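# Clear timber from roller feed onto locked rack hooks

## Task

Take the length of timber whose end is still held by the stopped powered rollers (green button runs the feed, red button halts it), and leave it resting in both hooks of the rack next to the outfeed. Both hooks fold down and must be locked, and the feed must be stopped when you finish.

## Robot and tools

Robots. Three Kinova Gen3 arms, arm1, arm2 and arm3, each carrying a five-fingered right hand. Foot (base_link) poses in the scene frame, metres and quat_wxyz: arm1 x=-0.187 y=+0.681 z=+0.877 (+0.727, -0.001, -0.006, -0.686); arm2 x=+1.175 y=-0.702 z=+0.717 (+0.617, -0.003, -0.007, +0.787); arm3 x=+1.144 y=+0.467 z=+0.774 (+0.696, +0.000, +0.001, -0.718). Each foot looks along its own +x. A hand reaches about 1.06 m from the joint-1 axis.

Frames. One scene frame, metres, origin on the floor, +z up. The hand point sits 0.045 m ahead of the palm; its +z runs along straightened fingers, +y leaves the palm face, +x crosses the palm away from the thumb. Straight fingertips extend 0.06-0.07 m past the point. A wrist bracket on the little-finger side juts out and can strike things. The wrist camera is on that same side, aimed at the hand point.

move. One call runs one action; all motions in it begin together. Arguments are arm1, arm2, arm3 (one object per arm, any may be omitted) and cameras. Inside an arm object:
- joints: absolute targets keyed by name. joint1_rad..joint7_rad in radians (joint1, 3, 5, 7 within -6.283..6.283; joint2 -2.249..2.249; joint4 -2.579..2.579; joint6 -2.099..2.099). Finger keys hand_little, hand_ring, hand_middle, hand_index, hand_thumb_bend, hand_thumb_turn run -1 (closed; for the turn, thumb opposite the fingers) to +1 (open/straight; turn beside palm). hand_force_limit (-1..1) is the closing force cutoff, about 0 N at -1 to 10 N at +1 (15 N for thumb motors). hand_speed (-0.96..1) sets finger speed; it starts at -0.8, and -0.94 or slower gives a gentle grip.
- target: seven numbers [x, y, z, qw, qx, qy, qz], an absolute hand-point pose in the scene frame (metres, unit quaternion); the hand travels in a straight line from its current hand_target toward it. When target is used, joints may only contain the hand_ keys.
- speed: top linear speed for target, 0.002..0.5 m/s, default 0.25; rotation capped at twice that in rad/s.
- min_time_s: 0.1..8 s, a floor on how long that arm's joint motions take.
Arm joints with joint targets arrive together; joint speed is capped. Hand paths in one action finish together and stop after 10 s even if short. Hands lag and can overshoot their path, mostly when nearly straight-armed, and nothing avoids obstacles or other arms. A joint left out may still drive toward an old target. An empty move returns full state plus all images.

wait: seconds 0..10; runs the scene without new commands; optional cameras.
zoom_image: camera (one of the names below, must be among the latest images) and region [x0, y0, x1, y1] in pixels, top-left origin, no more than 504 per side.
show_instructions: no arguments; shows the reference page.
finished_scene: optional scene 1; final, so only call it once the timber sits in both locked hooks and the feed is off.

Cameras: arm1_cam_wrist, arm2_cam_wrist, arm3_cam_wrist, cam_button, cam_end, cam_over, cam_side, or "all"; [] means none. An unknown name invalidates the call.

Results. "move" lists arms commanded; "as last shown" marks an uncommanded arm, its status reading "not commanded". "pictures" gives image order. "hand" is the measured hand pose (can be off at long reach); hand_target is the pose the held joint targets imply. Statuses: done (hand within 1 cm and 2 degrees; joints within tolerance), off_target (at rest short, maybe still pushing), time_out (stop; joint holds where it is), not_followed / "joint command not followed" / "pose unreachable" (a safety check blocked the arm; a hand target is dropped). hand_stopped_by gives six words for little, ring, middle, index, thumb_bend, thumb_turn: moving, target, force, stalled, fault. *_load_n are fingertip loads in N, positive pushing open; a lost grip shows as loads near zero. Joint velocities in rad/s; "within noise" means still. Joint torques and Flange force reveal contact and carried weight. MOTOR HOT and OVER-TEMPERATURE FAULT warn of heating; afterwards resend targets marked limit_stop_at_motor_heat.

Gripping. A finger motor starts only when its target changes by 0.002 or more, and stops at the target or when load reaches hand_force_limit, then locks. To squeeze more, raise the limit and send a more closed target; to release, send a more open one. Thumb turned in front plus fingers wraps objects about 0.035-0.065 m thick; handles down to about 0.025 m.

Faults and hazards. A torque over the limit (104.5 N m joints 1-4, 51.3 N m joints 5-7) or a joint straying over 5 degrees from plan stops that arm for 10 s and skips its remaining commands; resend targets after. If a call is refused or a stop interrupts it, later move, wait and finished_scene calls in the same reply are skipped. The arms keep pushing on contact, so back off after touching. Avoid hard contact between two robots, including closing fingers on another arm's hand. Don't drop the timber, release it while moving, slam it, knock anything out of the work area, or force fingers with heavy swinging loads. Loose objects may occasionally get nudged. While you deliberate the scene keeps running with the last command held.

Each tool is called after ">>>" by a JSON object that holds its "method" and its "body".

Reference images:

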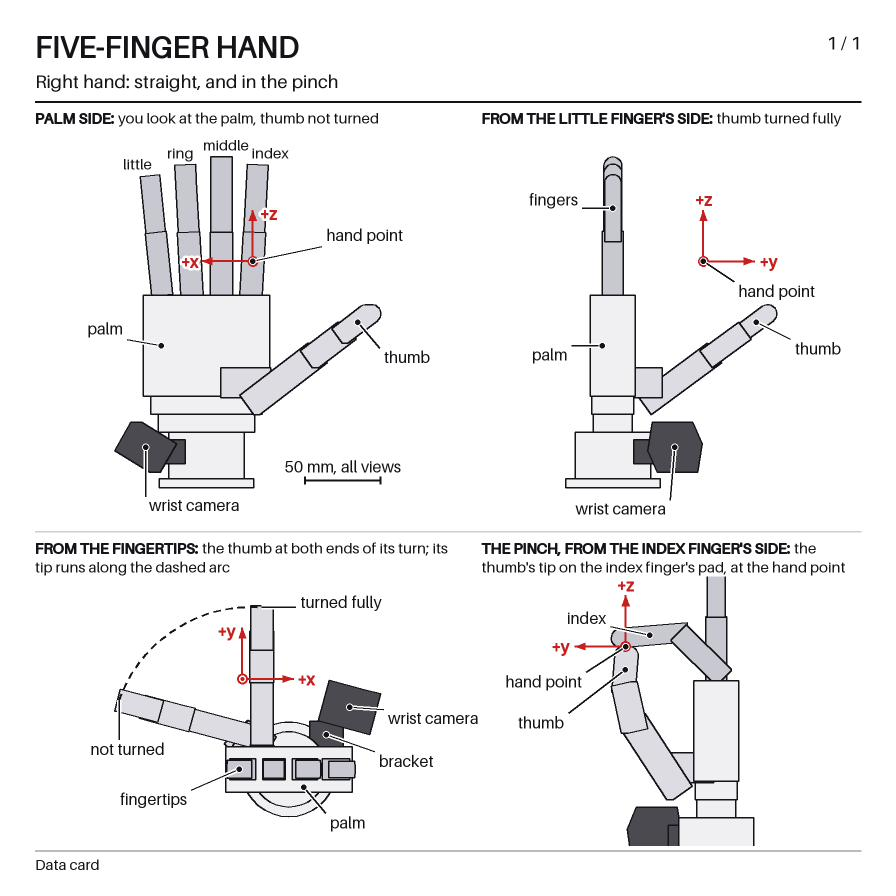

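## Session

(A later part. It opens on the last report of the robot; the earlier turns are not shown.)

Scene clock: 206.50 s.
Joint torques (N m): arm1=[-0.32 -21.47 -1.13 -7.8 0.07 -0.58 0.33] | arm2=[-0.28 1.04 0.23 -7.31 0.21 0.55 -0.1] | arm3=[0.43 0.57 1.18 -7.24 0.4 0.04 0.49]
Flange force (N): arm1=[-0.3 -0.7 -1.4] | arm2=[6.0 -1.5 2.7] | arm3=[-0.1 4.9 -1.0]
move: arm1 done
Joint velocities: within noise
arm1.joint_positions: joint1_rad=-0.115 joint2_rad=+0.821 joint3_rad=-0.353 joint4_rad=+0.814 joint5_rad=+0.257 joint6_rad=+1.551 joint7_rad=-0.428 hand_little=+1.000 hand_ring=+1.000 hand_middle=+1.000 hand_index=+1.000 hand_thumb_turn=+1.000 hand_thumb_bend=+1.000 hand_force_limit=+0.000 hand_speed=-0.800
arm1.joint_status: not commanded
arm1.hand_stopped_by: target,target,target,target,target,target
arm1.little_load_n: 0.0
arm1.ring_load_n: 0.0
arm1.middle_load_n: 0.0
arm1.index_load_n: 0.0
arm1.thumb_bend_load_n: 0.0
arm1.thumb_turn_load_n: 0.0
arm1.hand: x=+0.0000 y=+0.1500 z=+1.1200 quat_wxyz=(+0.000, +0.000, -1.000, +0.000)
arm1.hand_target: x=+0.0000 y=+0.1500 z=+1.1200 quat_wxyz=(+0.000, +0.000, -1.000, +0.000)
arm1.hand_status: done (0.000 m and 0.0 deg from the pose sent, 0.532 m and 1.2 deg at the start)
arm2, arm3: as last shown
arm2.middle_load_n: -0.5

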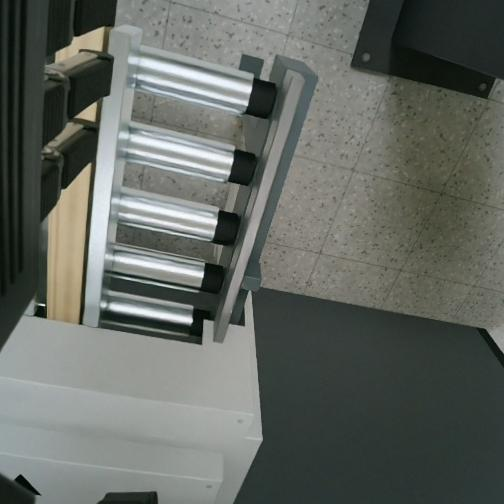

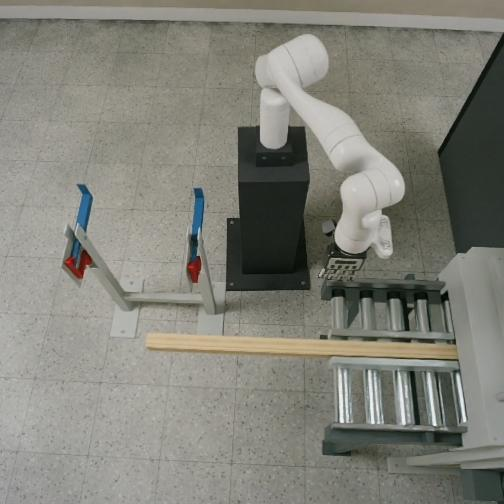

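>>> {"method": "move", "body": {"arm1": {"joints": {"joint1_rad": 0.3, "joint2_rad": -0.1, "joint3_rad": -0.116, "joint4_rad": 1.544, "joint5_rad": -0.012, "joint6_rad": 1.7, "joint7_rad": -1.5}, "min_time_s": 3}}}

>>> {"method": "move", "body": {"arm1": {"target": [-0.3, -0.04, 0.95, 0, 1, 0, 0], "speed": 0.25}, "cameras": ["arm1_cam_wrist", "cam_over", "cam_side"]}}

Scene clock: 215.80 s.
Joint torques (N m): arm1=[-0.39 -5.56 0.1 -7.96 0.12 -0.58 0.27] | arm2=[-0.26 1.03 0.18 -7.31 0.18 0.54 -0.1] | arm3=[0.39 0.55 1.27 -7.32 0.36 0.03 0.45]
Flange force (N): arm1=[0.9 0.8 -1.7] | arm2=[6.0 -1.6 2.7] | arm3=[-0.1 5.0 -0.7]
move: arm1 done
Joint velocities: within noise
arm1.joint_positions: joint1_rad=+0.300 joint2_rad=-0.100 joint3_rad=-0.116 joint4_rad=+1.544 joint5_rad=-0.012 joint6_rad=+1.700 joint7_rad=-1.500 hand_little=+1.000 hand_ring=+1.000 hand_middle=+1.000 hand_index=+1.000 hand_thumb_turn=+1.000 hand_thumb_bend=+1.000 hand_force_limit=+0.000 hand_speed=-0.800
arm1.joint_status: all done
arm1.hand_stopped_by: target,target,target,target,target,target
arm1.little_load_n: 0.0
arm1.ring_load_n: 0.0
arm1.middle_load_n: 0.0
arm1.index_load_n: 0.0
arm1.thumb_bend_load_n: 0.0
arm1.thumb_turn_load_n: 0.0
arm1.hand: x=-0.1848 y=+0.3876 z=+1.3006 quat_wxyz=(-0.005, -0.726, -0.688, +0.000)
arm1.hand_target: x=-0.1848 y=+0.3876 z=+1.3006 quat_wxyz=(-0.005, -0.726, -0.688, +0.000)
arm1.hand_status: not commanded
arm2, arm3: as last shown
arm2.little_load_n: -0.5
arm2.middle_load_n: 0.0
arm2.thumb_bend_load_n: -0.5
arm3.thumb_turn_load_n: -0.5
pictures: none

Scene clock: 219.47 s.
Joint torques (N m): arm1=[-0.45 -24.08 0.85 -7.64 0.23 -0.57 0.29] | arm2=[-0.26 1 0.22 -7.35 0.22 0.51 -0.13] | arm3=[0.38 0.63 1.25 -7.23 0.4 0 0.45]
Flange force (N): arm1=[-0.2 2.2 -1.3] | arm2=[6.0 -1.5 2.7] | arm3=[0.1 5.0 -1.1]
move: arm1 done
Joint velocities: within noise
arm1.joint_positions: joint1_rad=+0.112 joint2_rad=+1.073 joint3_rad=+0.082 joint4_rad=+0.814 joint5_rad=-0.068 joint6_rad=+1.266 joint7_rad=-3.028 hand_little=+1.000 hand_ring=+1.000 hand_middle=+1.000 hand_index=+1.000 hand_thumb_turn=+1.000 hand_thumb_bend=+1.000 hand_force_limit=+0.000 hand_speed=-0.800
arm1.joint_status: not commanded
arm1.hand_stopped_by: target,target,target,target,target,target
arm1.little_load_n: 0.0
arm1.ring_load_n: 0.0
arm1.middle_load_n: 0.0
arm1.index_load_n: 0.0
arm1.thumb_bend_load_n: 0.0
arm1.thumb_turn_load_n: 0.0
arm1.hand: x=-0.3000 y=-0.0400 z=+0.9500 quat_wxyz=(+0.000, -1.000, +0.000, +0.000)
arm1.hand_target: x=-0.3000 y=-0.0400 z=+0.9500 quat_wxyz=(+0.000, -1.000, +0.000, +0.000)
arm1.hand_status: done (0.000 m and 0.0 deg from the pose sent, 0.565 m and 86.9 deg at the start)
arm2, arm3: as last shown
arm2.little_load_n: 0.0
arm2.thumb_bend_load_n: 0.0
arm3.thumb_turn_load_n: 0.0

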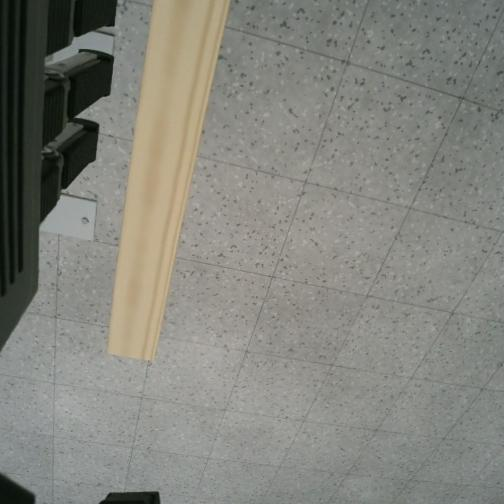

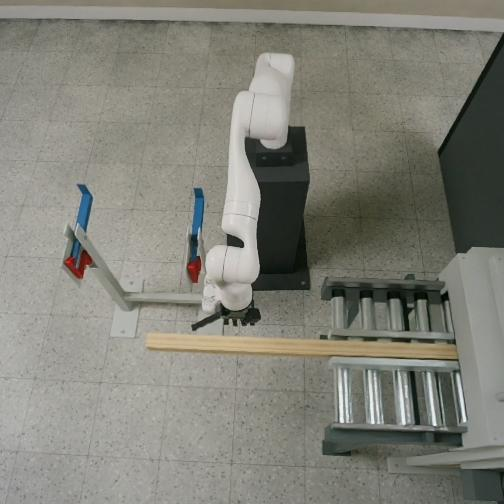

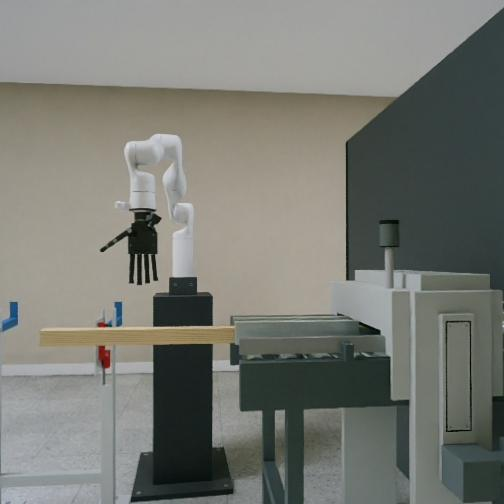

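>>> {"method": "move", "body": {"arm2": {"target": [0.95, -0.40, 1.10, 0, 0.7071, -0.7071, 0], "speed": 0.2}, "cameras": ["arm2_cam_wrist", "cam_button"]}}

>>> {"method": "zoom_image", "body": {"camera": "arm2_cam_wrist", "region": [0, 150, 250, 400]}}

Scene clock: 227.57 s.
Joint torques (N m): arm1=[-0.46 -24.15 0.94 -7.69 0.23 -0.55 0.29] | arm2=[-0.13 -3.4 -0.08 -7.86 0.02 0.36 -0.11] | arm3=[0.38 0.6 1.25 -7.24 0.4 0.02 0.46]
Flange force (N): arm1=[-0.2 2.0 -1.1] | arm2=[8.2 -5.9 0.1] | arm3=[0.0 5.0 -1.0]
move: arm2 done
Joint velocities: within noise
arm1, arm3: as last shown
arm2.joint_positions: joint1_rad=+0.388 joint2_rad=+0.031 joint3_rad=-0.756 joint4_rad=+1.547 joint5_rad=+0.006 joint6_rad=+1.570 joint7_rad=-2.180 hand_little=+1.000 hand_ring=+1.000 hand_middle=+1.000 hand_index=+1.000 hand_thumb_turn=+1.000 hand_thumb_bend=+1.000 hand_force_limit=+0.000 hand_speed=-0.800
arm2.joint_status: not commanded
arm2.hand_stopped_by: target,target,target,target,target,target
arm2.little_load_n: 0.0
arm2.ring_load_n: 0.0
arm2.middle_load_n: 0.0
arm2.index_load_n: 0.0
arm2.thumb_bend_load_n: -0.5
arm2.thumb_turn_load_n: 0.0
arm2.hand: x=+0.9500 y=-0.4000 z=+1.1000 quat_wxyz=(+0.000, +0.707, -0.707, +0.000)
arm2.hand_target: x=+0.9500 y=-0.4000 z=+1.1000 quat_wxyz=(+0.000, +0.707, -0.707, +0.000)
arm2.hand_status: done (0.000 m and 0.0 deg from the pose sent, 0.290 m and 31.2 deg at the start)
arm3.thumb_bend_load_n: -0.5

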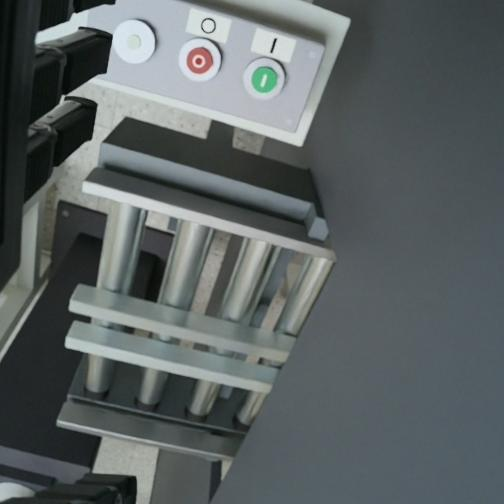

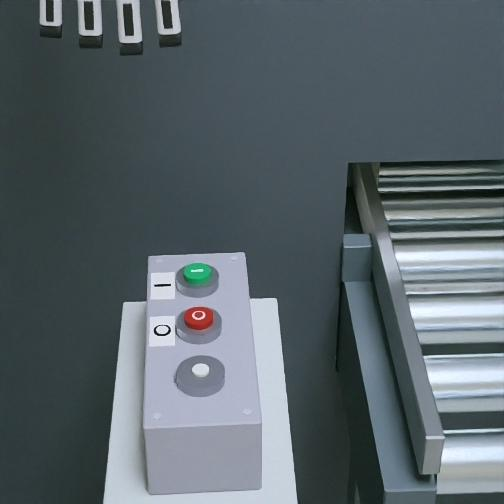

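Scaled by 2.016 from the camera's image (finer frame: 720x720).

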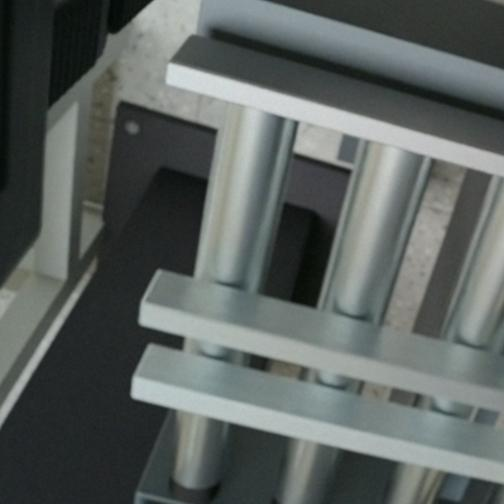

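>>> {"method": "move", "body": {"arm2": {"target": [0.98, -0.50, 1.05, 0, 0.7071, -0.7071, 0], "speed": 0.2}, "cameras": ["arm2_cam_wrist"]}}

>>> {"method": "zoom_image", "body": {"camera": "arm2_cam_wrist", "region": [100, 100, 352, 352]}}

Scene clock: 229.90 s.
Joint torques (N m): arm1=[-0.45 -24.21 0.82 -7.66 0.24 -0.59 0.3] | arm2=[-0.21 1.48 1.21 -7.72 0.02 0.35 -0.11] | arm3=[0.39 0.59 1.25 -7.28 0.42 0.03 0.48]
Flange force (N): arm1=[-0.3 2.5 -1.1] | arm2=[7.6 -3.8 -0.8] | arm3=[0.1 5.1 -0.9]
move: arm2 done
Joint velocities: within noise
arm1: as last shown
arm2.joint_positions: joint1_rad=+0.425 joint2_rad=-0.274 joint3_rad=-0.646 joint4_rad=+1.909 joint5_rad=-0.180 joint6_rad=+1.456 joint7_rad=-1.994 hand_little=+1.000 hand_ring=+1.000 hand_middle=+1.000 hand_index=+1.000 hand_thumb_turn=+1.000 hand_thumb_bend=+1.000 hand_force_limit=+0.000 hand_speed=-0.800
arm2.joint_status: not commanded
arm2.hand_stopped_by: target,target,target,target,target,target
arm2.little_load_n: 0.0
arm2.ring_load_n: 0.0
arm2.middle_load_n: 0.0
arm2.index_load_n: 0.0
arm2.thumb_bend_load_n: 0.0
arm2.thumb_turn_load_n: 0.0
arm2.hand: x=+0.9800 y=-0.5000 z=+1.0500 quat_wxyz=(+0.000, +0.707, -0.707, +0.000)
arm2.hand_target: x=+0.9800 y=-0.5000 z=+1.0500 quat_wxyz=(+0.000, +0.707, -0.707, +0.000)
arm2.hand_status: done (0.000 m and 0.0 deg from the pose sent, 0.116 m and 0.0 deg at the start)
arm3.joint_positions: joint1_rad=+0.362 joint2_rad=-0.482 joint3_rad=-0.168 joint4_rad=+1.635 joint5_rad=-0.061 joint6_rad=+1.896 joint7_rad=-2.109 hand_little=+1.000 hand_ring=+1.000 hand_middle=+1.000 hand_index=+1.000 hand_thumb_turn=+1.000 hand_thumb_bend=+1.000 hand_force_limit=+0.000 hand_speed=-0.800
arm3.joint_status: not commanded
arm3.hand_stopped_by: target,target,target,target,target,target
arm3.little_load_n: 0.0
arm3.ring_load_n: 0.0
arm3.middle_load_n: 0.0
arm3.index_load_n: 0.0
arm3.thumb_bend_load_n: 0.0
arm3.thumb_turn_load_n: 0.0
arm3.hand: x=+1.1452 y=+0.2838 z=+1.2405 quat_wxyz=(-0.027, -0.917, -0.396, +0.034)
arm3.hand_target: x=+1.1452 y=+0.2838 z=+1.2405 quat_wxyz=(-0.027, -0.917, -0.396, +0.034)
arm3.hand_status: not commanded

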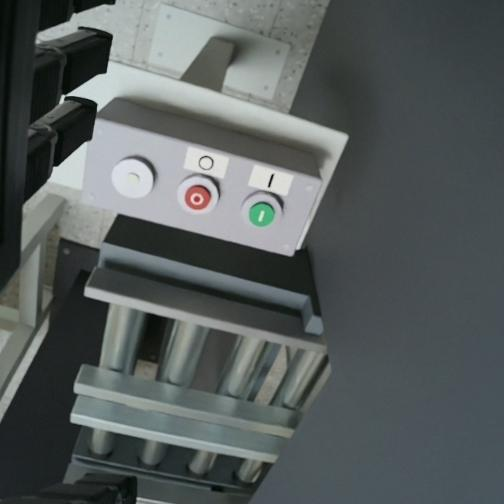

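Scaled by 2.000 from the camera's image (finer frame: 720x720).

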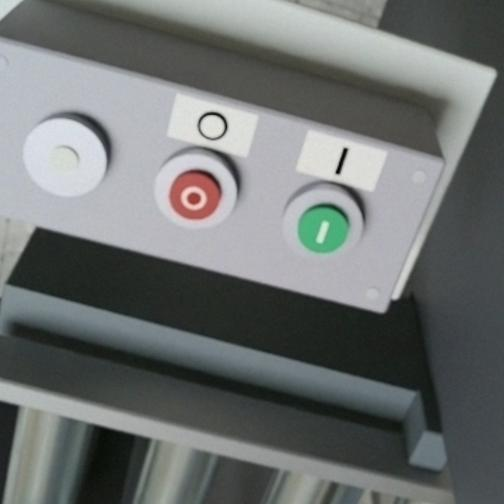

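>>> {"method": "move", "body": {"arm2": {"target": [0.873, -0.402, 0.95, 0, 0.7071, -0.7071, 0], "speed": 0.15, "joints": {"hand_little": -1, "hand_ring": -1, "hand_middle": -1}}, "cameras": ["arm2_cam_wrist", "cam_button"]}}

>>> {"method": "zoom_image", "body": {"camera": "cam_button", "region": [100, 50, 352, 500]}}

Scene clock: 236.40 s.
Joint torques (N m): arm1=[-0.42 -24.17 0.85 -7.59 0.24 -0.58 0.29] | arm2=[-0.14 -6.31 -1.59 -6.92 0.05 0.35 -0.1] | arm3=[0.4 0.59 1.17 -7.26 0.39 0.05 0.46]
Flange force (N): arm1=[-0.3 2.8 -1.2] | arm2=[6.1 -7.0 -4.6] | arm3=[-0.1 4.8 -0.9]
move: arm2 done
Joint velocities: within noise
arm1, arm3: as last shown
arm2.joint_positions: joint1_rad=+0.187 joint2_rad=+0.285 joint3_rad=-0.906 joint4_rad=+1.828 joint5_rad=+0.230 joint6_rad=+1.139 joint7_rad=-2.607 hand_little=-1.000 hand_ring=-1.000 hand_middle=-1.000 hand_index=+1.000 hand_thumb_turn=+1.000 hand_thumb_bend=+1.000 hand_force_limit=+0.000 hand_speed=-0.800
arm2.joint_status: all done
arm2.hand_stopped_by: target,target,target,target,target,target
arm2.little_load_n: 0.0
arm2.ring_load_n: 0.0
arm2.middle_load_n: 0.0
arm2.index_load_n: 0.0
arm2.thumb_bend_load_n: 0.0
arm2.thumb_turn_load_n: 0.0
arm2.hand: x=+0.8730 y=-0.4020 z=+0.9500 quat_wxyz=(+0.000, +0.707, -0.707, +0.000)
arm2.hand_target: x=+0.8730 y=-0.4020 z=+0.9500 quat_wxyz=(+0.000, +0.707, -0.707, +0.000)
arm2.hand_status: done (0.000 m and 0.0 deg from the pose sent, 0.176 m and 0.0 deg at the start)

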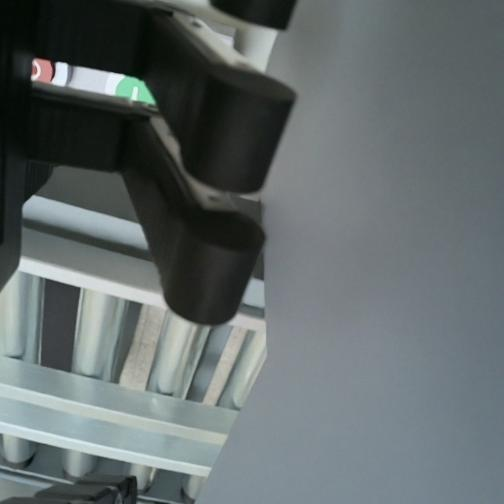

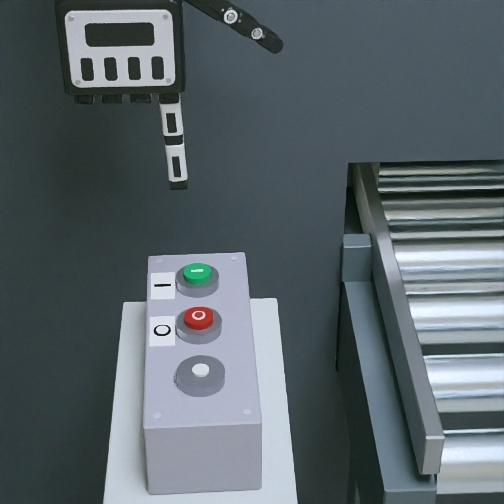

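Scaled by 1.120 from the camera's image (finer frame: 720x720).

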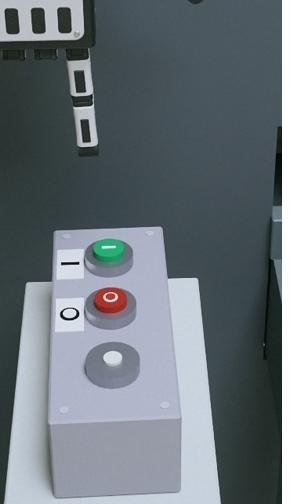

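>>> {"method": "move", "body": {"arm2": {"target": [0.873, -0.385, 0.93, 0, 0.7071, -0.7071, 0], "speed": 0.1}, "cameras": ["cam_button"]}}

>>> {"method": "move", "body": {"arm2": {"target": [0.893, -0.385, 0.93, 0, 0.7071, -0.7071, 0], "speed": 0.1}, "cameras": ["cam_button"]}}

Scene clock: 238.13 s.
Joint torques (N m): arm1=[-0.42 -24.09 0.87 -7.67 0.23 -0.56 0.3] | arm2=[-0.07 -7.19 -1.92 -6.66 0.05 0.36 -0.1] | arm3=[0.38 0.57 1.2 -7.28 0.37 0.02 0.46]
Flange force (N): arm1=[-0.1 2.0 -1.2] | arm2=[5.8 -6.1 -4.9] | arm3=[-0.1 4.9 -0.9]
move: arm2 done
Joint velocities: within noise
arm1, arm3: as last shown
arm1.thumb_bend_load_n: -0.5
arm1.thumb_turn_load_n: -0.5
arm2.joint_positions: joint1_rad=+0.171 joint2_rad=+0.343 joint3_rad=-0.880 joint4_rad=+1.832 joint5_rad=+0.280 joint6_rad=+1.096 joint7_rad=-2.620 hand_little=-1.000 hand_ring=-1.000 hand_middle=-1.000 hand_index=+1.000 hand_thumb_turn=+1.000 hand_thumb_bend=+1.000 hand_force_limit=+0.000 hand_speed=-0.800
arm2.joint_status: not commanded
arm2.hand_stopped_by: target,target,target,target,target,target
arm2.little_load_n: 0.0
arm2.ring_load_n: 0.0
arm2.middle_load_n: 0.0
arm2.index_load_n: 0.0
arm2.thumb_bend_load_n: 0.0
arm2.thumb_turn_load_n: 0.5
arm2.hand: x=+0.8730 y=-0.3850 z=+0.9300 quat_wxyz=(+0.000, +0.707, -0.707, +0.000)
arm2.hand_target: x=+0.8730 y=-0.3850 z=+0.9300 quat_wxyz=(+0.000, +0.707, -0.707, +0.000)
arm2.hand_status: done (0.000 m and 0.0 deg from the pose sent, 0.026 m and 0.0 deg at the start)
arm3.index_load_n: -0.5

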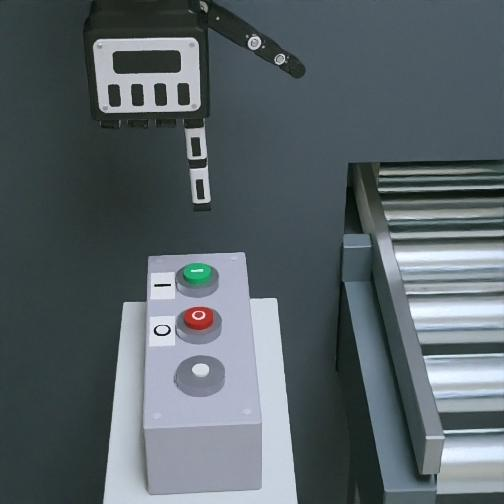

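Scene clock: 239.10 s.
Joint torques (N m): arm1=[-0.43 -24.15 0.87 -7.62 0.24 -0.55 0.31] | arm2=[-0.13 -6.63 -1.67 -6.65 0.07 0.33 -0.11] | arm3=[0.37 0.62 1.25 -7.28 0.4 0.05 0.42]
Flange force (N): arm1=[-0.2 2.5 -1.2] | arm2=[6.2 -6.3 -5.3] | arm3=[0.0 4.9 -0.8]
move: arm2 done
Joint velocities: within noise
arm1, arm3: as last shown
arm1.little_load_n: -0.5
arm1.index_load_n: -0.5
arm1.thumb_bend_load_n: 0.0
arm1.thumb_turn_load_n: 0.0
arm2.joint_positions: joint1_rad=+0.234 joint2_rad=+0.313 joint3_rad=-0.886 joint4_rad=+1.868 joint5_rad=+0.257 joint6_rad=+1.080 joint7_rad=-2.561 hand_little=-1.000 hand_ring=-1.000 hand_middle=-1.000 hand_index=+1.000 hand_thumb_turn=+1.000 hand_thumb_bend=+1.000 hand_force_limit=+0.000 hand_speed=-0.800
arm2.joint_status: not commanded
arm2.hand_stopped_by: target,target,target,target,target,target
arm2.little_load_n: 0.0
arm2.ring_load_n: 0.0
arm2.middle_load_n: 0.0
arm2.index_load_n: 0.0
arm2.thumb_bend_load_n: 0.0
arm2.thumb_turn_load_n: 0.0
arm2.hand: x=+0.8930 y=-0.3850 z=+0.9300 quat_wxyz=(+0.000, +0.707, -0.707, +0.000)
arm2.hand_target: x=+0.8930 y=-0.3850 z=+0.9300 quat_wxyz=(+0.000, +0.707, -0.707, +0.000)
arm2.hand_status: done (0.000 m and 0.0 deg from the pose sent, 0.020 m and 0.0 deg at the start)
arm3.index_load_n: 0.0

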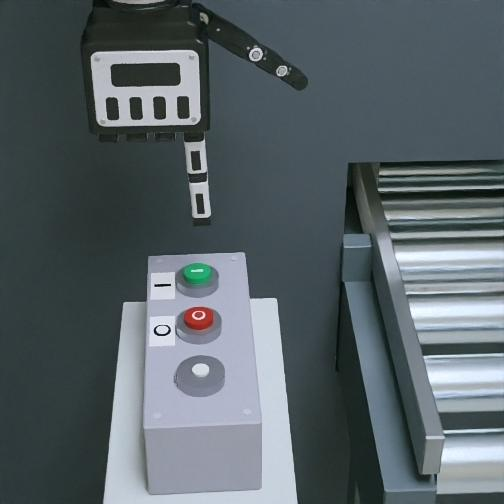

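>>> {"method": "move", "body": {"arm2": {"target": [0.873, -0.388, 0.900, 0, 0.7071, -0.7071, 0], "speed": 0.1}, "cameras": ["cam_button"]}}

>>> {"method": "zoom_image", "body": {"camera": "cam_button", "region": [120, 150, 280, 410]}}

Scene clock: 242.07 s.
Joint torques (N m): arm1=[-0.48 -24.19 0.88 -7.58 0.22 -0.56 0.33] | arm2=[-0.09 -7.56 -2.01 -6.24 0.05 0.34 -0.11] | arm3=[0.4 0.59 1.24 -7.23 0.4 0.02 0.48]
Flange force (N): arm1=[-0.3 2.9 -1.2] | arm2=[5.4 -5.9 -5.7] | arm3=[0.0 5.1 -1.1]
move: arm2 done
Joint velocities: within noise
arm1, arm3: as last shown
arm1.little_load_n: 0.0
arm1.index_load_n: 0.0
arm1.thumb_bend_load_n: -0.5
arm2.joint_positions: joint1_rad=+0.142 joint2_rad=+0.382 joint3_rad=-0.861 joint4_rad=+1.895 joint5_rad=+0.324 joint6_rad=+1.008 joint7_rad=-2.669 hand_little=-1.000 hand_ring=-1.000 hand_middle=-1.000 hand_index=+1.000 hand_thumb_turn=+1.000 hand_thumb_bend=+1.000 hand_force_limit=+0.000 hand_speed=-0.800
arm2.joint_status: not commanded
arm2.hand_stopped_by: target,target,target,target,target,target
arm2.little_load_n: 0.0
arm2.ring_load_n: 0.0
arm2.middle_load_n: 0.5
arm2.index_load_n: 0.0
arm2.thumb_bend_load_n: 0.0
arm2.thumb_turn_load_n: 0.0
arm2.hand: x=+0.8730 y=-0.3880 z=+0.9000 quat_wxyz=(+0.000, +0.707, -0.707, +0.000)
arm2.hand_target: x=+0.8730 y=-0.3880 z=+0.9000 quat_wxyz=(+0.000, +0.707, -0.707, +0.000)
arm2.hand_status: done (0.000 m and 0.0 deg from the pose sent, 0.036 m and 0.0 deg at the start)

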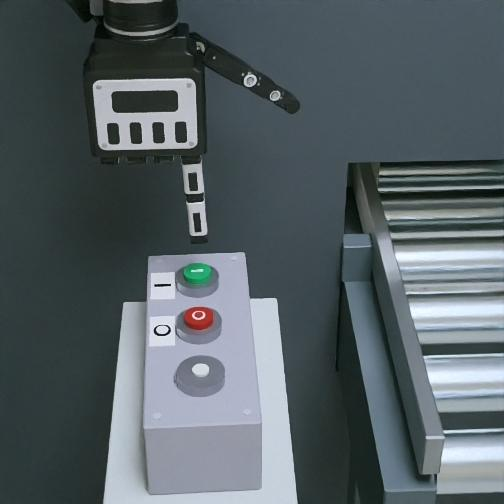

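Scaled by 1.938 from the camera's image (finer frame: 720x720).

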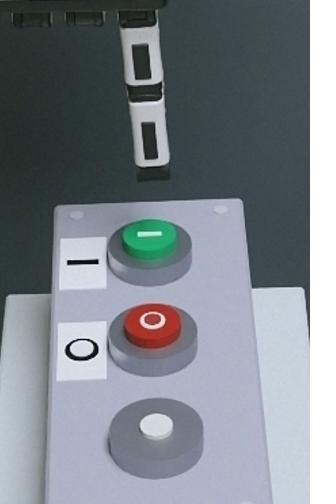

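>>> {"method": "move", "body": {"arm2": {"target": [0.880, -0.3895, 0.888, 0, 0.7071, -0.7071, 0], "speed": 0.05}, "cameras": ["cam_button"]}}

>>> {"method": "zoom_image", "body": {"camera": "cam_button", "region": [140, 200, 260, 320]}}

Scene clock: 246.70 s.
Joint torques (N m): arm1=[-0.49 -24.09 0.88 -7.62 0.27 -0.58 0.31] | arm2=[-0.12 -7.49 -2 -6.03 0.05 0.38 -0.11] | arm3=[0.42 0.62 1.25 -7.25 0.41 0.05 0.44]
Flange force (N): arm1=[-0.3 2.4 -1.3] | arm2=[5.3 -5.8 -6.0] | arm3=[0.0 5.0 -0.9]
move: arm2 done
Joint velocities: within noise
arm1, arm3: as last shown
arm1.thumb_bend_load_n: 0.0
arm1.thumb_turn_load_n: 0.5
arm2.joint_positions: joint1_rad=+0.149 joint2_rad=+0.389 joint3_rad=-0.854 joint4_rad=+1.933 joint5_rad=+0.337 joint6_rad=+0.967 joint7_rad=-2.673 hand_little=-1.000 hand_ring=-1.000 hand_middle=-1.000 hand_index=+1.000 hand_thumb_turn=+1.000 hand_thumb_bend=+1.000 hand_force_limit=+0.000 hand_speed=-0.800
arm2.joint_status: not commanded
arm2.hand_stopped_by: target,target,target,target,target,target
arm2.little_load_n: 0.0
arm2.ring_load_n: 0.0
arm2.middle_load_n: 0.0
arm2.index_load_n: 0.0
arm2.thumb_bend_load_n: 0.0
arm2.thumb_turn_load_n: 0.0
arm2.hand: x=+0.8800 y=-0.3895 z=+0.8880 quat_wxyz=(+0.000, +0.707, -0.707, +0.000)
arm2.hand_target: x=+0.8800 y=-0.3895 z=+0.8880 quat_wxyz=(+0.000, +0.707, -0.707, +0.000)
arm2.hand_status: done (0.000 m and 0.0 deg from the pose sent, 0.014 m and 0.0 deg at the start)
arm3.little_load_n: -0.5

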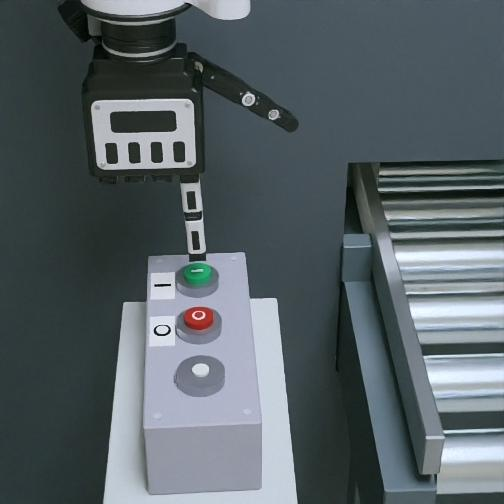

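Scaled by 4.200 from the camera's image (finer frame: 720x720).

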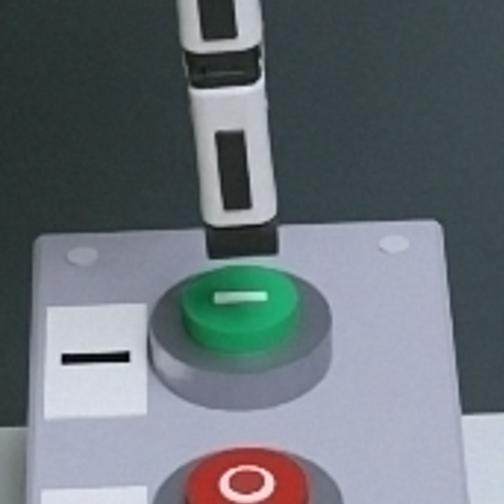

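>>> {"method": "move", "body": {"arm2": {"target": [0.885, -0.3895, 0.883, 0, 0.7071, -0.7071, 0], "speed": 0.03}, "cameras": ["cam_button"]}}

>>> {"method": "zoom_image", "body": {"camera": "cam_button", "region": [140, 200, 260, 320]}}

Scene clock: 248.57 s.
Joint torques (N m): arm1=[-0.44 -24.16 0.86 -7.61 0.19 -0.6 0.32] | arm2=[-0.13 -7.42 -1.97 -5.94 0.06 0.36 -0.1] | arm3=[0.38 0.59 1.19 -7.23 0.37 0.04 0.44]
Flange force (N): arm1=[-0.2 2.7 -1.3] | arm2=[5.4 -5.7 -6.3] | arm3=[-0.2 4.8 -1.0]
move: arm2 done
Joint velocities: within noise
arm1.joint_positions: joint1_rad=+0.112 joint2_rad=+1.073 joint3_rad=+0.082 joint4_rad=+0.814 joint5_rad=-0.068 joint6_rad=+1.266 joint7_rad=-3.028 hand_little=+1.000 hand_ring=+1.000 hand_middle=+1.000 hand_index=+1.000 hand_thumb_turn=+1.000 hand_thumb_bend=+1.000 hand_force_limit=+0.000 hand_speed=-0.800
arm1.joint_status: not commanded
arm1.hand_stopped_by: target,target,target,target,target,target
arm1.little_load_n: 0.0
arm1.ring_load_n: 0.0
arm1.middle_load_n: 0.0
arm1.index_load_n: 0.0
arm1.thumb_bend_load_n: 0.0
arm1.thumb_turn_load_n: 0.0
arm1.hand: x=-0.3000 y=-0.0400 z=+0.9500 quat_wxyz=(+0.000, -1.000, +0.000, +0.000)
arm1.hand_target: x=-0.3000 y=-0.0400 z=+0.9500 quat_wxyz=(+0.000, -1.000, +0.000, +0.000)
arm1.hand_status: not commanded
arm2.joint_positions: joint1_rad=+0.158 joint2_rad=+0.390 joint3_rad=-0.851 joint4_rad=+1.951 joint5_rad=+0.342 joint6_rad=+0.948 joint7_rad=-2.669 hand_little=-1.000 hand_ring=-1.000 hand_middle=-1.000 hand_index=+1.000 hand_thumb_turn=+1.000 hand_thumb_bend=+1.000 hand_force_limit=+0.000 hand_speed=-0.800
arm2.joint_status: not commanded
arm2.hand_stopped_by: target,target,target,target,target,target
arm2.little_load_n: 0.0
arm2.ring_load_n: 0.5
arm2.middle_load_n: 0.0
arm2.index_load_n: 0.0
arm2.thumb_bend_load_n: 0.0
arm2.thumb_turn_load_n: 0.0
arm2.hand: x=+0.8850 y=-0.3895 z=+0.8830 quat_wxyz=(+0.000, +0.707, -0.707, +0.000)
arm2.hand_target: x=+0.8850 y=-0.3895 z=+0.8830 quat_wxyz=(+0.000, +0.707, -0.707, +0.000)
arm2.hand_status: done (0.000 m and 0.0 deg from the pose sent, 0.007 m and 0.0 deg at the start)
arm3: as last shown
arm3.little_load_n: 0.0

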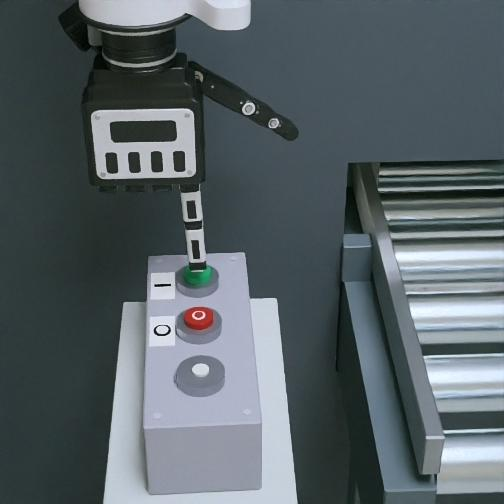

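Scaled by 4.200 from the camera's image (finer frame: 720x720).

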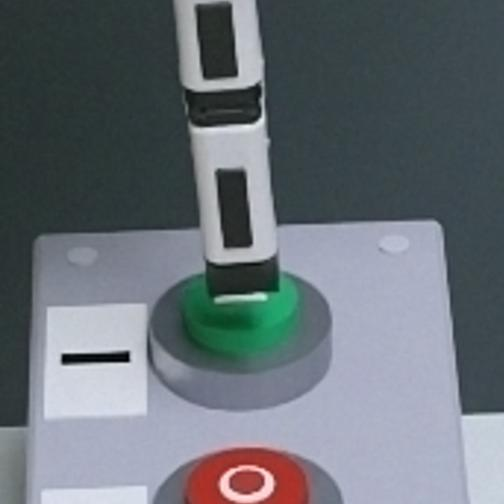

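>>> {"method": "move", "body": {"arm2": {"target": [0.885, -0.3895, 0.905, 0, 0.7071, -0.7071, 0], "speed": 0.08}}}

>>> {"method": "move", "body": {"arm2": {"target": [0.938, -0.3895, 0.905, 0, 0.7071, -0.7071, 0], "speed": 0.08}}}

>>> {"method": "move", "body": {"arm2": {"target": [0.938, -0.3895, 0.885, 0, 0.7071, -0.7071, 0], "speed": 0.04}, "cameras": ["cam_button"]}}

>>> {"method": "zoom_image", "body": {"camera": "cam_button", "region": [140, 240, 260, 360]}}

>>> {"method": "move", "body": {"arm2": {"target": [0.938, -0.3895, 0.880, 0, 0.7071, -0.7071, 0], "speed": 0.02}, "cameras": ["cam_button"]}}

>>> {"method": "zoom_image", "body": {"camera": "cam_button", "region": [140, 240, 260, 360]}}

Scene clock: 251.33 s.
Joint torques (N m): arm1=[-0.46 -24.14 0.91 -7.67 0.27 -0.55 0.3] | arm2=[-0.09 -7.05 -1.85 -6.29 0.07 0.35 -0.11] | arm3=[0.46 0.58 1.21 -7.32 0.41 0.02 0.45]
Flange force (N): arm1=[-0.2 2.1 -1.1] | arm2=[5.8 -6.0 -5.8] | arm3=[0.0 4.8 -0.8]
move: arm2 done
Joint velocities: within noise
arm1, arm3: as last shown
arm2.joint_positions: joint1_rad=+0.184 joint2_rad=+0.355 joint3_rad=-0.872 joint4_rad=+1.912 joint5_rad=+0.302 joint6_rad=+1.011 joint7_rad=-2.630 hand_little=-1.000 hand_ring=-1.000 hand_middle=-1.000 hand_index=+1.000 hand_thumb_turn=+1.000 hand_thumb_bend=+1.000 hand_force_limit=+0.000 hand_speed=-0.800
arm2.joint_status: not commanded
arm2.hand_stopped_by: target,target,target,target,target,target
arm2.little_load_n: 0.5
arm2.ring_load_n: 0.0
arm2.middle_load_n: 0.0
arm2.index_load_n: 0.0
arm2.thumb_bend_load_n: 0.0
arm2.thumb_turn_load_n: 0.0
arm2.hand: x=+0.8850 y=-0.3895 z=+0.9050 quat_wxyz=(+0.000, +0.707, -0.707, +0.000)
arm2.hand_target: x=+0.8850 y=-0.3895 z=+0.9050 quat_wxyz=(+0.000, +0.707, -0.707, +0.000)
arm2.hand_status: done (0.000 m and 0.0 deg from the pose sent, 0.022 m and 0.0 deg at the start)
arm3.ring_load_n: 0.5
pictures: none

Scene clock: 252.50 s.
Joint torques (N m): arm1=[-0.4 -24.17 0.86 -7.71 0.28 -0.56 0.26] | arm2=[-0.12 -5.68 -1.44 -6.24 0.03 0.36 -0.11] | arm3=[0.33 0.6 1.24 -7.26 0.39 0.06 0.47]
Flange force (N): arm1=[-0.2 1.9 -1.1] | arm2=[6.8 -5.6 -6.3] | arm3=[0.0 5.1 -0.8]
move: arm2 done
Joint velocities: within noise
arm1: as last shown
arm2.joint_positions: joint1_rad=+0.353 joint2_rad=+0.282 joint3_rad=-0.884 joint4_rad=+1.999 joint5_rad=+0.245 joint6_rad=+0.972 joint7_rad=-2.462 hand_little=-1.000 hand_ring=-1.000 hand_middle=-1.000 hand_index=+1.000 hand_thumb_turn=+1.000 hand_thumb_bend=+1.000 hand_force_limit=+0.000 hand_speed=-0.800
arm2.joint_status: not commanded
arm2.hand_stopped_by: target,target,target,target,target,target
arm2.little_load_n: 0.5
arm2.ring_load_n: 0.0
arm2.middle_load_n: 0.0
arm2.index_load_n: 0.0
arm2.thumb_bend_load_n: 0.0
arm2.thumb_turn_load_n: 0.0
arm2.hand: x=+0.9380 y=-0.3895 z=+0.9050 quat_wxyz=(+0.000, +0.707, -0.707, +0.000)
arm2.hand_target: x=+0.9380 y=-0.3895 z=+0.9050 quat_wxyz=(+0.000, +0.707, -0.707, +0.000)
arm2.hand_status: done (0.000 m and 0.0 deg from the pose sent, 0.053 m and 0.0 deg at the start)
arm3.joint_positions: joint1_rad=+0.362 joint2_rad=-0.482 joint3_rad=-0.168 joint4_rad=+1.635 joint5_rad=-0.061 joint6_rad=+1.896 joint7_rad=-2.109 hand_little=+1.000 hand_ring=+1.000 hand_middle=+1.000 hand_index=+1.000 hand_thumb_turn=+1.000 hand_thumb_bend=+1.000 hand_force_limit=+0.000 hand_speed=-0.800
arm3.joint_status: not commanded
arm3.hand_stopped_by: target,target,target,target,target,target
arm3.little_load_n: 0.0
arm3.ring_load_n: 0.0
arm3.middle_load_n: 0.0
arm3.index_load_n: 0.0
arm3.thumb_bend_load_n: 0.0
arm3.thumb_turn_load_n: 0.0
arm3.hand: x=+1.1452 y=+0.2838 z=+1.2405 quat_wxyz=(-0.027, -0.917, -0.396, +0.034)
arm3.hand_target: x=+1.1452 y=+0.2838 z=+1.2405 quat_wxyz=(-0.027, -0.917, -0.396, +0.034)
arm3.hand_status: not commanded
pictures: none

Scene clock: 253.50 s.
Joint torques (N m): arm1=[-0.4 -24.19 0.84 -7.64 0.24 -0.54 0.31] | arm2=[-0.14 -6.1 -1.57 -5.86 0.03 0.35 -0.11] | arm3=[0.36 0.63 1.22 -7.25 0.4 0.04 0.45]
Flange force (N): arm1=[-0.2 2.4 -1.1] | arm2=[6.2 -5.3 -6.9] | arm3=[0.0 4.9 -0.9]
move: arm2 done
Joint velocities: within noise
arm1, arm3: as last shown
arm2.joint_positions: joint1_rad=+0.325 joint2_rad=+0.318 joint3_rad=-0.865 joint4_rad=+2.036 joint5_rad=+0.287 joint6_rad=+0.912 joint7_rad=-2.505 hand_little=-1.000 hand_ring=-1.000 hand_middle=-1.000 hand_index=+1.000 hand_thumb_turn=+1.000 hand_thumb_bend=+1.000 hand_force_limit=+0.000 hand_speed=-0.800
arm2.joint_status: not commanded
arm2.hand_stopped_by: target,target,target,target,target,target
arm2.little_load_n: 0.5
arm2.ring_load_n: 0.0
arm2.middle_load_n: 0.0
arm2.index_load_n: 0.0
arm2.thumb_bend_load_n: 0.0
arm2.thumb_turn_load_n: 0.0
arm2.hand: x=+0.9380 y=-0.3895 z=+0.8850 quat_wxyz=(+0.000, +0.707, -0.707, +0.000)
arm2.hand_target: x=+0.9380 y=-0.3895 z=+0.8850 quat_wxyz=(+0.000, +0.707, -0.707, +0.000)
arm2.hand_status: done (0.000 m and 0.0 deg from the pose sent, 0.020 m and 0.0 deg at the start)

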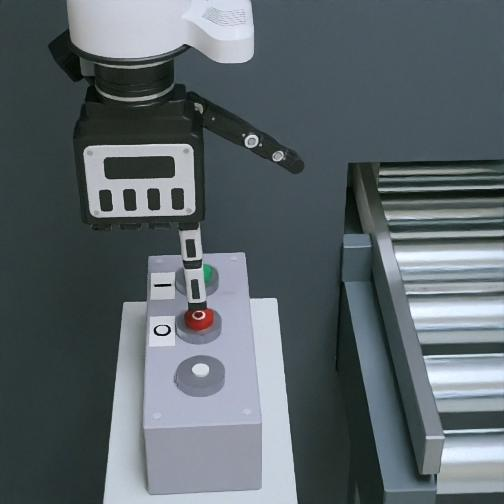

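Scaled by 4.200 from the camera's image (finer frame: 720x720).

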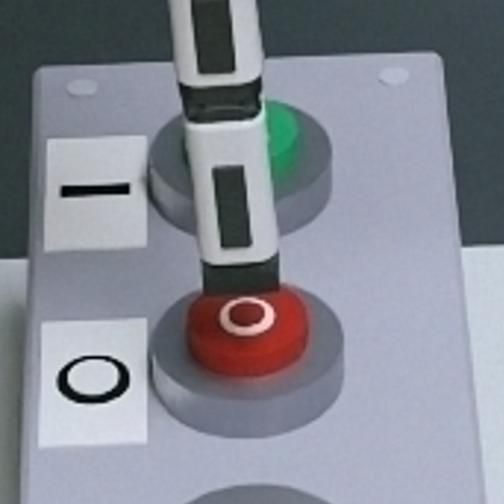

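Scene clock: 254.47 s.
Joint torques (N m): arm1=[-0.44 -24.18 0.91 -7.58 0.22 -0.54 0.27] | arm2=[-0.11 -6.23 -1.61 -5.75 0.07 0.37 -0.11] | arm3=[0.38 0.59 1.19 -7.25 0.4 0.02 0.48]
Flange force (N): arm1=[-0.3 2.8 -1.2] | arm2=[6.1 -5.1 -6.9] | arm3=[-0.1 4.9 -1.0]
move: arm2 done
Joint velocities: within noise
arm1, arm3: as last shown
arm2.joint_positions: joint1_rad=+0.317 joint2_rad=+0.328 joint3_rad=-0.860 joint4_rad=+2.045 joint5_rad=+0.298 joint6_rad=+0.897 joint7_rad=-2.516 hand_little=-1.000 hand_ring=-1.000 hand_middle=-1.000 hand_index=+1.000 hand_thumb_turn=+1.000 hand_thumb_bend=+1.000 hand_force_limit=+0.000 hand_speed=-0.800
arm2.joint_status: not commanded
arm2.hand_stopped_by: target,target,target,target,target,target
arm2.little_load_n: 0.0
arm2.ring_load_n: 0.0
arm2.middle_load_n: 0.0
arm2.index_load_n: 0.0
arm2.thumb_bend_load_n: 0.0
arm2.thumb_turn_load_n: 0.0
arm2.hand: x=+0.9380 y=-0.3895 z=+0.8800 quat_wxyz=(+0.000, +0.707, -0.707, +0.000)
arm2.hand_target: x=+0.9380 y=-0.3895 z=+0.8800 quat_wxyz=(+0.000, +0.707, -0.707, +0.000)
arm2.hand_status: done (0.000 m and 0.0 deg from the pose sent, 0.005 m and 0.0 deg at the start)

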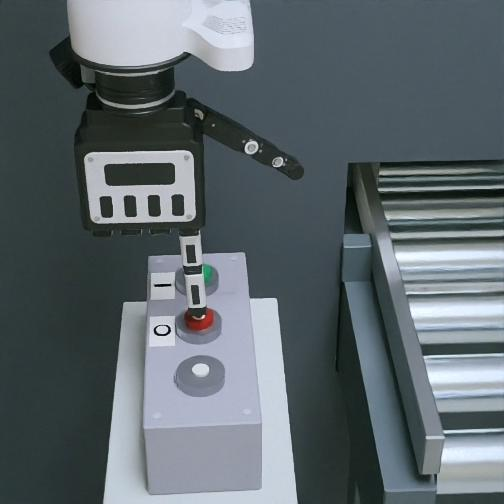

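Scaled by 4.200 from the camera's image (finer frame: 720x720).

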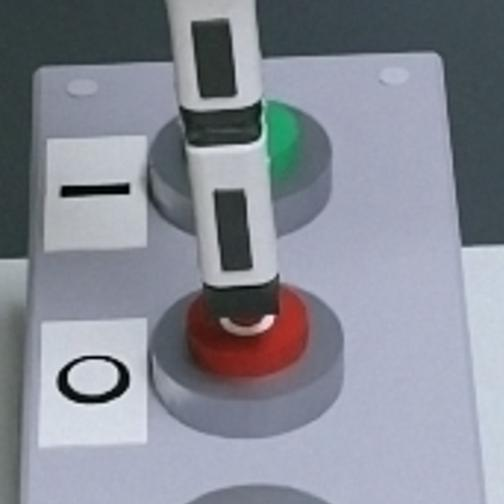

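>>> {"method": "move", "body": {"arm2": {"target": [0.938, -0.3895, 0.876, 0, 0.7071, -0.7071, 0], "speed": 0.02}}}

>>> {"method": "move", "body": {"arm2": {"target": [0.938, -0.3895, 0.873, 0, 0.7071, -0.7071, 0], "speed": 0.02}, "cameras": ["cam_button"]}}

>>> {"method": "zoom_image", "body": {"camera": "cam_button", "region": [140, 240, 260, 360]}}

Scene clock: 256.30 s.
Joint torques (N m): arm1=[-0.46 -24.16 0.85 -7.61 0.24 -0.55 0.29] | arm2=[-0.1 -6.29 -1.67 -5.71 0.05 0.35 -0.09] | arm3=[0.4 0.61 1.25 -7.3 0.39 0.04 0.46]
Flange force (N): arm1=[-0.3 2.5 -1.2] | arm2=[6.0 -5.0 -6.9] | arm3=[0.0 5.0 -0.7]
move: arm2 done
Joint velocities: within noise
arm1, arm3: as last shown
arm2.joint_positions: joint1_rad=+0.311 joint2_rad=+0.335 joint3_rad=-0.855 joint4_rad=+2.052 joint5_rad=+0.307 joint6_rad=+0.885 joint7_rad=-2.525 hand_little=-1.000 hand_ring=-1.000 hand_middle=-1.000 hand_index=+1.000 hand_thumb_turn=+1.000 hand_thumb_bend=+1.000 hand_force_limit=+0.000 hand_speed=-0.800
arm2.joint_status: not commanded
arm2.hand_stopped_by: target,target,target,target,target,target
arm2.little_load_n: 0.0
arm2.ring_load_n: 0.0
arm2.middle_load_n: 0.0
arm2.index_load_n: 0.0
arm2.thumb_bend_load_n: 0.0
arm2.thumb_turn_load_n: 0.0
arm2.hand: x=+0.9380 y=-0.3895 z=+0.8760 quat_wxyz=(+0.000, +0.707, -0.707, +0.000)
arm2.hand_target: x=+0.9380 y=-0.3895 z=+0.8760 quat_wxyz=(+0.000, +0.707, -0.707, +0.000)
arm2.hand_status: done (0.000 m and 0.0 deg from the pose sent, 0.004 m and 0.0 deg at the start)
arm3.thumb_bend_load_n: -0.5
pictures: none

Scene clock: 257.27 s.
Joint torques (N m): arm1=[-0.42 -24.17 0.85 -7.58 0.2 -0.55 0.3] | arm2=[-0.12 -6.35 -1.65 -5.63 0.06 0.36 -0.11] | arm3=[0.43 0.63 1.22 -7.26 0.39 0 0.47]
Flange force (N): arm1=[-0.2 2.8 -1.2] | arm2=[6.0 -5.1 -7.1] | arm3=[0.0 4.9 -1.0]
move: arm2 done
Joint velocities: within noise
arm1, arm3: as last shown
arm2.joint_positions: joint1_rad=+0.306 joint2_rad=+0.341 joint3_rad=-0.851 joint4_rad=+2.057 joint5_rad=+0.314 joint6_rad=+0.876 joint7_rad=-2.532 hand_little=-1.000 hand_ring=-1.000 hand_middle=-1.000 hand_index=+1.000 hand_thumb_turn=+1.000 hand_thumb_bend=+1.000 hand_force_limit=+0.000 hand_speed=-0.800
arm2.joint_status: not commanded
arm2.hand_stopped_by: target,target,target,target,target,target
arm2.little_load_n: 0.0
arm2.ring_load_n: 0.0
arm2.middle_load_n: 0.0
arm2.index_load_n: 0.0
arm2.thumb_bend_load_n: 0.0
arm2.thumb_turn_load_n: 0.0
arm2.hand: x=+0.9380 y=-0.3895 z=+0.8730 quat_wxyz=(+0.000, +0.707, -0.707, +0.000)
arm2.hand_target: x=+0.9380 y=-0.3895 z=+0.8730 quat_wxyz=(+0.000, +0.707, -0.707, +0.000)
arm2.hand_status: done (0.000 m and 0.0 deg from the pose sent, 0.003 m and 0.0 deg at the start)
arm3.thumb_bend_load_n: 0.0

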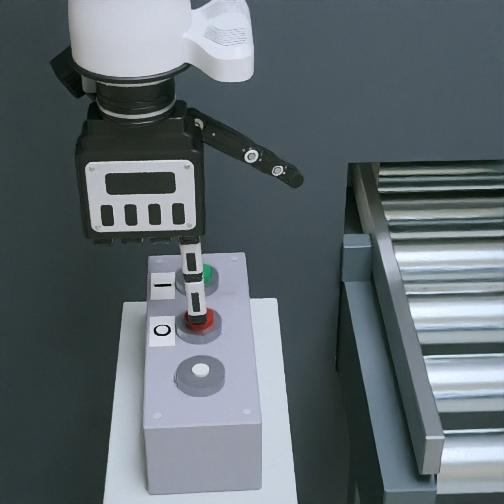

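Scaled by 4.200 from the camera's image (finer frame: 720x720).

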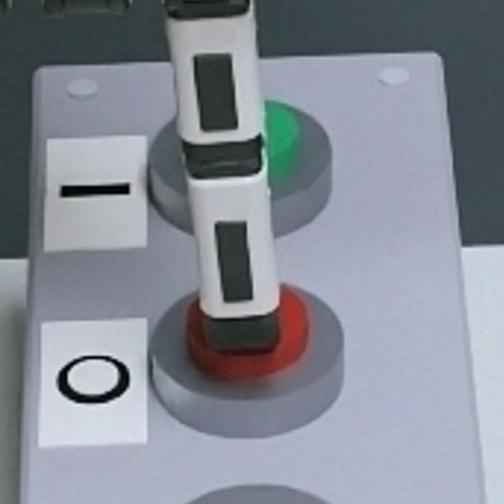

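>>> {"method": "move", "body": {"arm2": {"target": [0.926, -0.3885, 0.873, 0, 0.7071, -0.7071, 0], "speed": 0.02}, "cameras": ["cam_button"]}}

>>> {"method": "zoom_image", "body": {"camera": "cam_button", "region": [140, 240, 260, 360]}}

>>> {"method": "move", "body": {"arm2": {"target": [0.926, -0.3885, 0.869, 0, 0.7071, -0.7071, 0], "speed": 0.02}, "cameras": ["cam_button"]}}

>>> {"method": "zoom_image", "body": {"camera": "cam_button", "region": [140, 240, 260, 360]}}

Scene clock: 259.73 s.
Joint torques (N m): arm1=[-0.45 -24.15 0.82 -7.54 0.22 -0.56 0.3] | arm2=[-0.1 -6.65 -1.74 -5.67 0.04 0.35 -0.11] | arm3=[0.41 0.6 1.21 -7.2 0.39 0.06 0.47]
Flange force (N): arm1=[-0.3 3.1 -1.3] | arm2=[5.8 -5.1 -6.8] | arm3=[-0.1 5.0 -1.0]
move: arm2 done
Joint velocities: within noise
arm1, arm3: as last shown
arm2.joint_positions: joint1_rad=+0.267 joint2_rad=+0.357 joint3_rad=-0.847 joint4_rad=+2.036 joint5_rad=+0.325 joint6_rad=+0.886 joint7_rad=-2.568 hand_little=-1.000 hand_ring=-1.000 hand_middle=-1.000 hand_index=+1.000 hand_thumb_turn=+1.000 hand_thumb_bend=+1.000 hand_force_limit=+0.000 hand_speed=-0.800
arm2.joint_status: not commanded
arm2.hand_stopped_by: target,target,target,target,target,target
arm2.little_load_n: 0.0
arm2.ring_load_n: 0.0
arm2.middle_load_n: 0.0
arm2.index_load_n: 0.0
arm2.thumb_bend_load_n: -0.5
arm2.thumb_turn_load_n: 0.0
arm2.hand: x=+0.9260 y=-0.3885 z=+0.8730 quat_wxyz=(+0.000, +0.707, -0.707, +0.000)
arm2.hand_target: x=+0.9260 y=-0.3885 z=+0.8730 quat_wxyz=(+0.000, +0.707, -0.707, +0.000)
arm2.hand_status: done (0.000 m and 0.0 deg from the pose sent, 0.012 m and 0.0 deg at the start)

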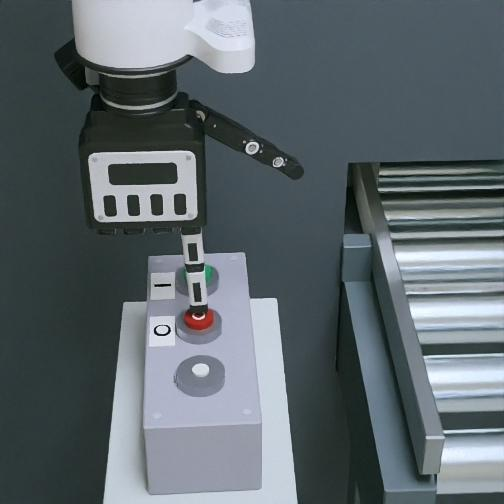

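Scaled by 4.200 from the camera's image (finer frame: 720x720).

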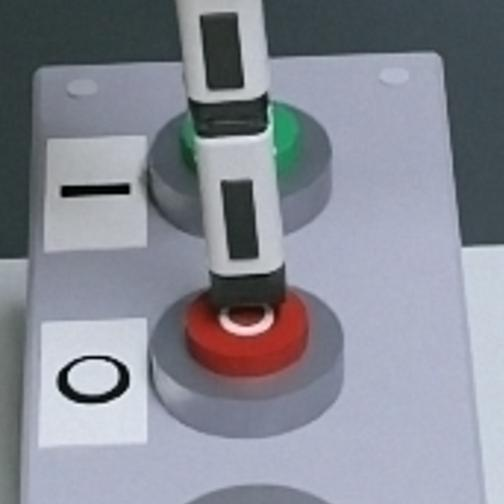

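Scene clock: 260.70 s.
Joint torques (N m): arm1=[-0.34 -24.13 0.81 -7.6 0.26 -0.54 0.3] | arm2=[-0.13 -5.84 -1.53 -5.01 0.02 0.26 -0.11] | arm3=[0.4 0.55 1.27 -7.29 0.42 0.03 0.47]
Flange force (N): arm1=[-0.1 2.5 -1.2] | arm2=[5.9 -5.2 -10.1] | arm3=[0.0 5.2 -0.9]
move: arm2 done
Joint velocities: within noise
arm1.joint_positions: joint1_rad=+0.112 joint2_rad=+1.073 joint3_rad=+0.082 joint4_rad=+0.814 joint5_rad=-0.068 joint6_rad=+1.266 joint7_rad=-3.028 hand_little=+1.000 hand_ring=+1.000 hand_middle=+1.000 hand_index=+1.000 hand_thumb_turn=+1.000 hand_thumb_bend=+1.000 hand_force_limit=+0.000 hand_speed=-0.800
arm1.joint_status: not commanded
arm1.hand_stopped_by: target,target,target,target,target,target
arm1.little_load_n: 0.0
arm1.ring_load_n: 0.0
arm1.middle_load_n: 0.0
arm1.index_load_n: 0.0
arm1.thumb_bend_load_n: 0.0
arm1.thumb_turn_load_n: 0.0
arm1.hand: x=-0.3000 y=-0.0400 z=+0.9500 quat_wxyz=(+0.000, -1.000, +0.000, +0.000)
arm1.hand_target: x=-0.3000 y=-0.0400 z=+0.9500 quat_wxyz=(+0.000, -1.000, +0.000, +0.000)
arm1.hand_status: not commanded
arm2.joint_positions: joint1_rad=+0.261 joint2_rad=+0.364 joint3_rad=-0.842 joint4_rad=+2.043 joint5_rad=+0.334 joint6_rad=+0.874 joint7_rad=-2.577 hand_little=-1.000 hand_ring=-1.000 hand_middle=-1.000 hand_index=+1.000 hand_thumb_turn=+1.000 hand_thumb_bend=+1.000 hand_force_limit=+0.000 hand_speed=-0.800
arm2.joint_status: not commanded
arm2.hand_stopped_by: target,target,target,target,target,target
arm2.little_load_n: 0.0
arm2.ring_load_n: 0.0
arm2.middle_load_n: 0.0
arm2.index_load_n: 0.0
arm2.thumb_bend_load_n: 0.0
arm2.thumb_turn_load_n: 0.0
arm2.hand: x=+0.9260 y=-0.3885 z=+0.8690 quat_wxyz=(+0.000, +0.707, -0.707, +0.000)
arm2.hand_target: x=+0.9260 y=-0.3885 z=+0.8690 quat_wxyz=(+0.000, +0.707, -0.707, +0.000)
arm2.hand_status: done (0.000 m and 0.0 deg from the pose sent, 0.004 m and 0.0 deg at the start)
arm3: as last shown

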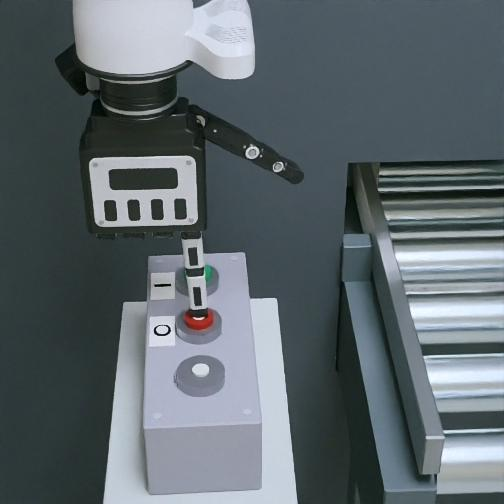

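Scaled by 4.200 from the camera's image (finer frame: 720x720).

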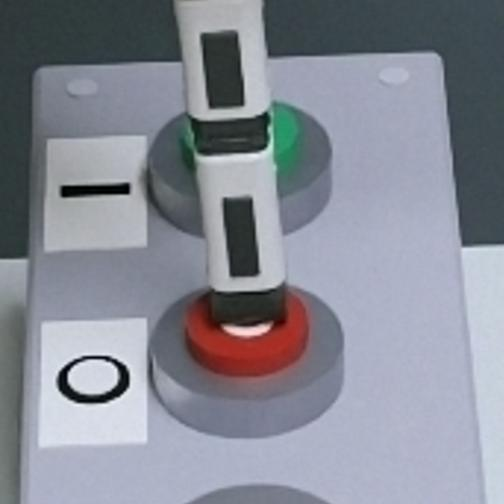

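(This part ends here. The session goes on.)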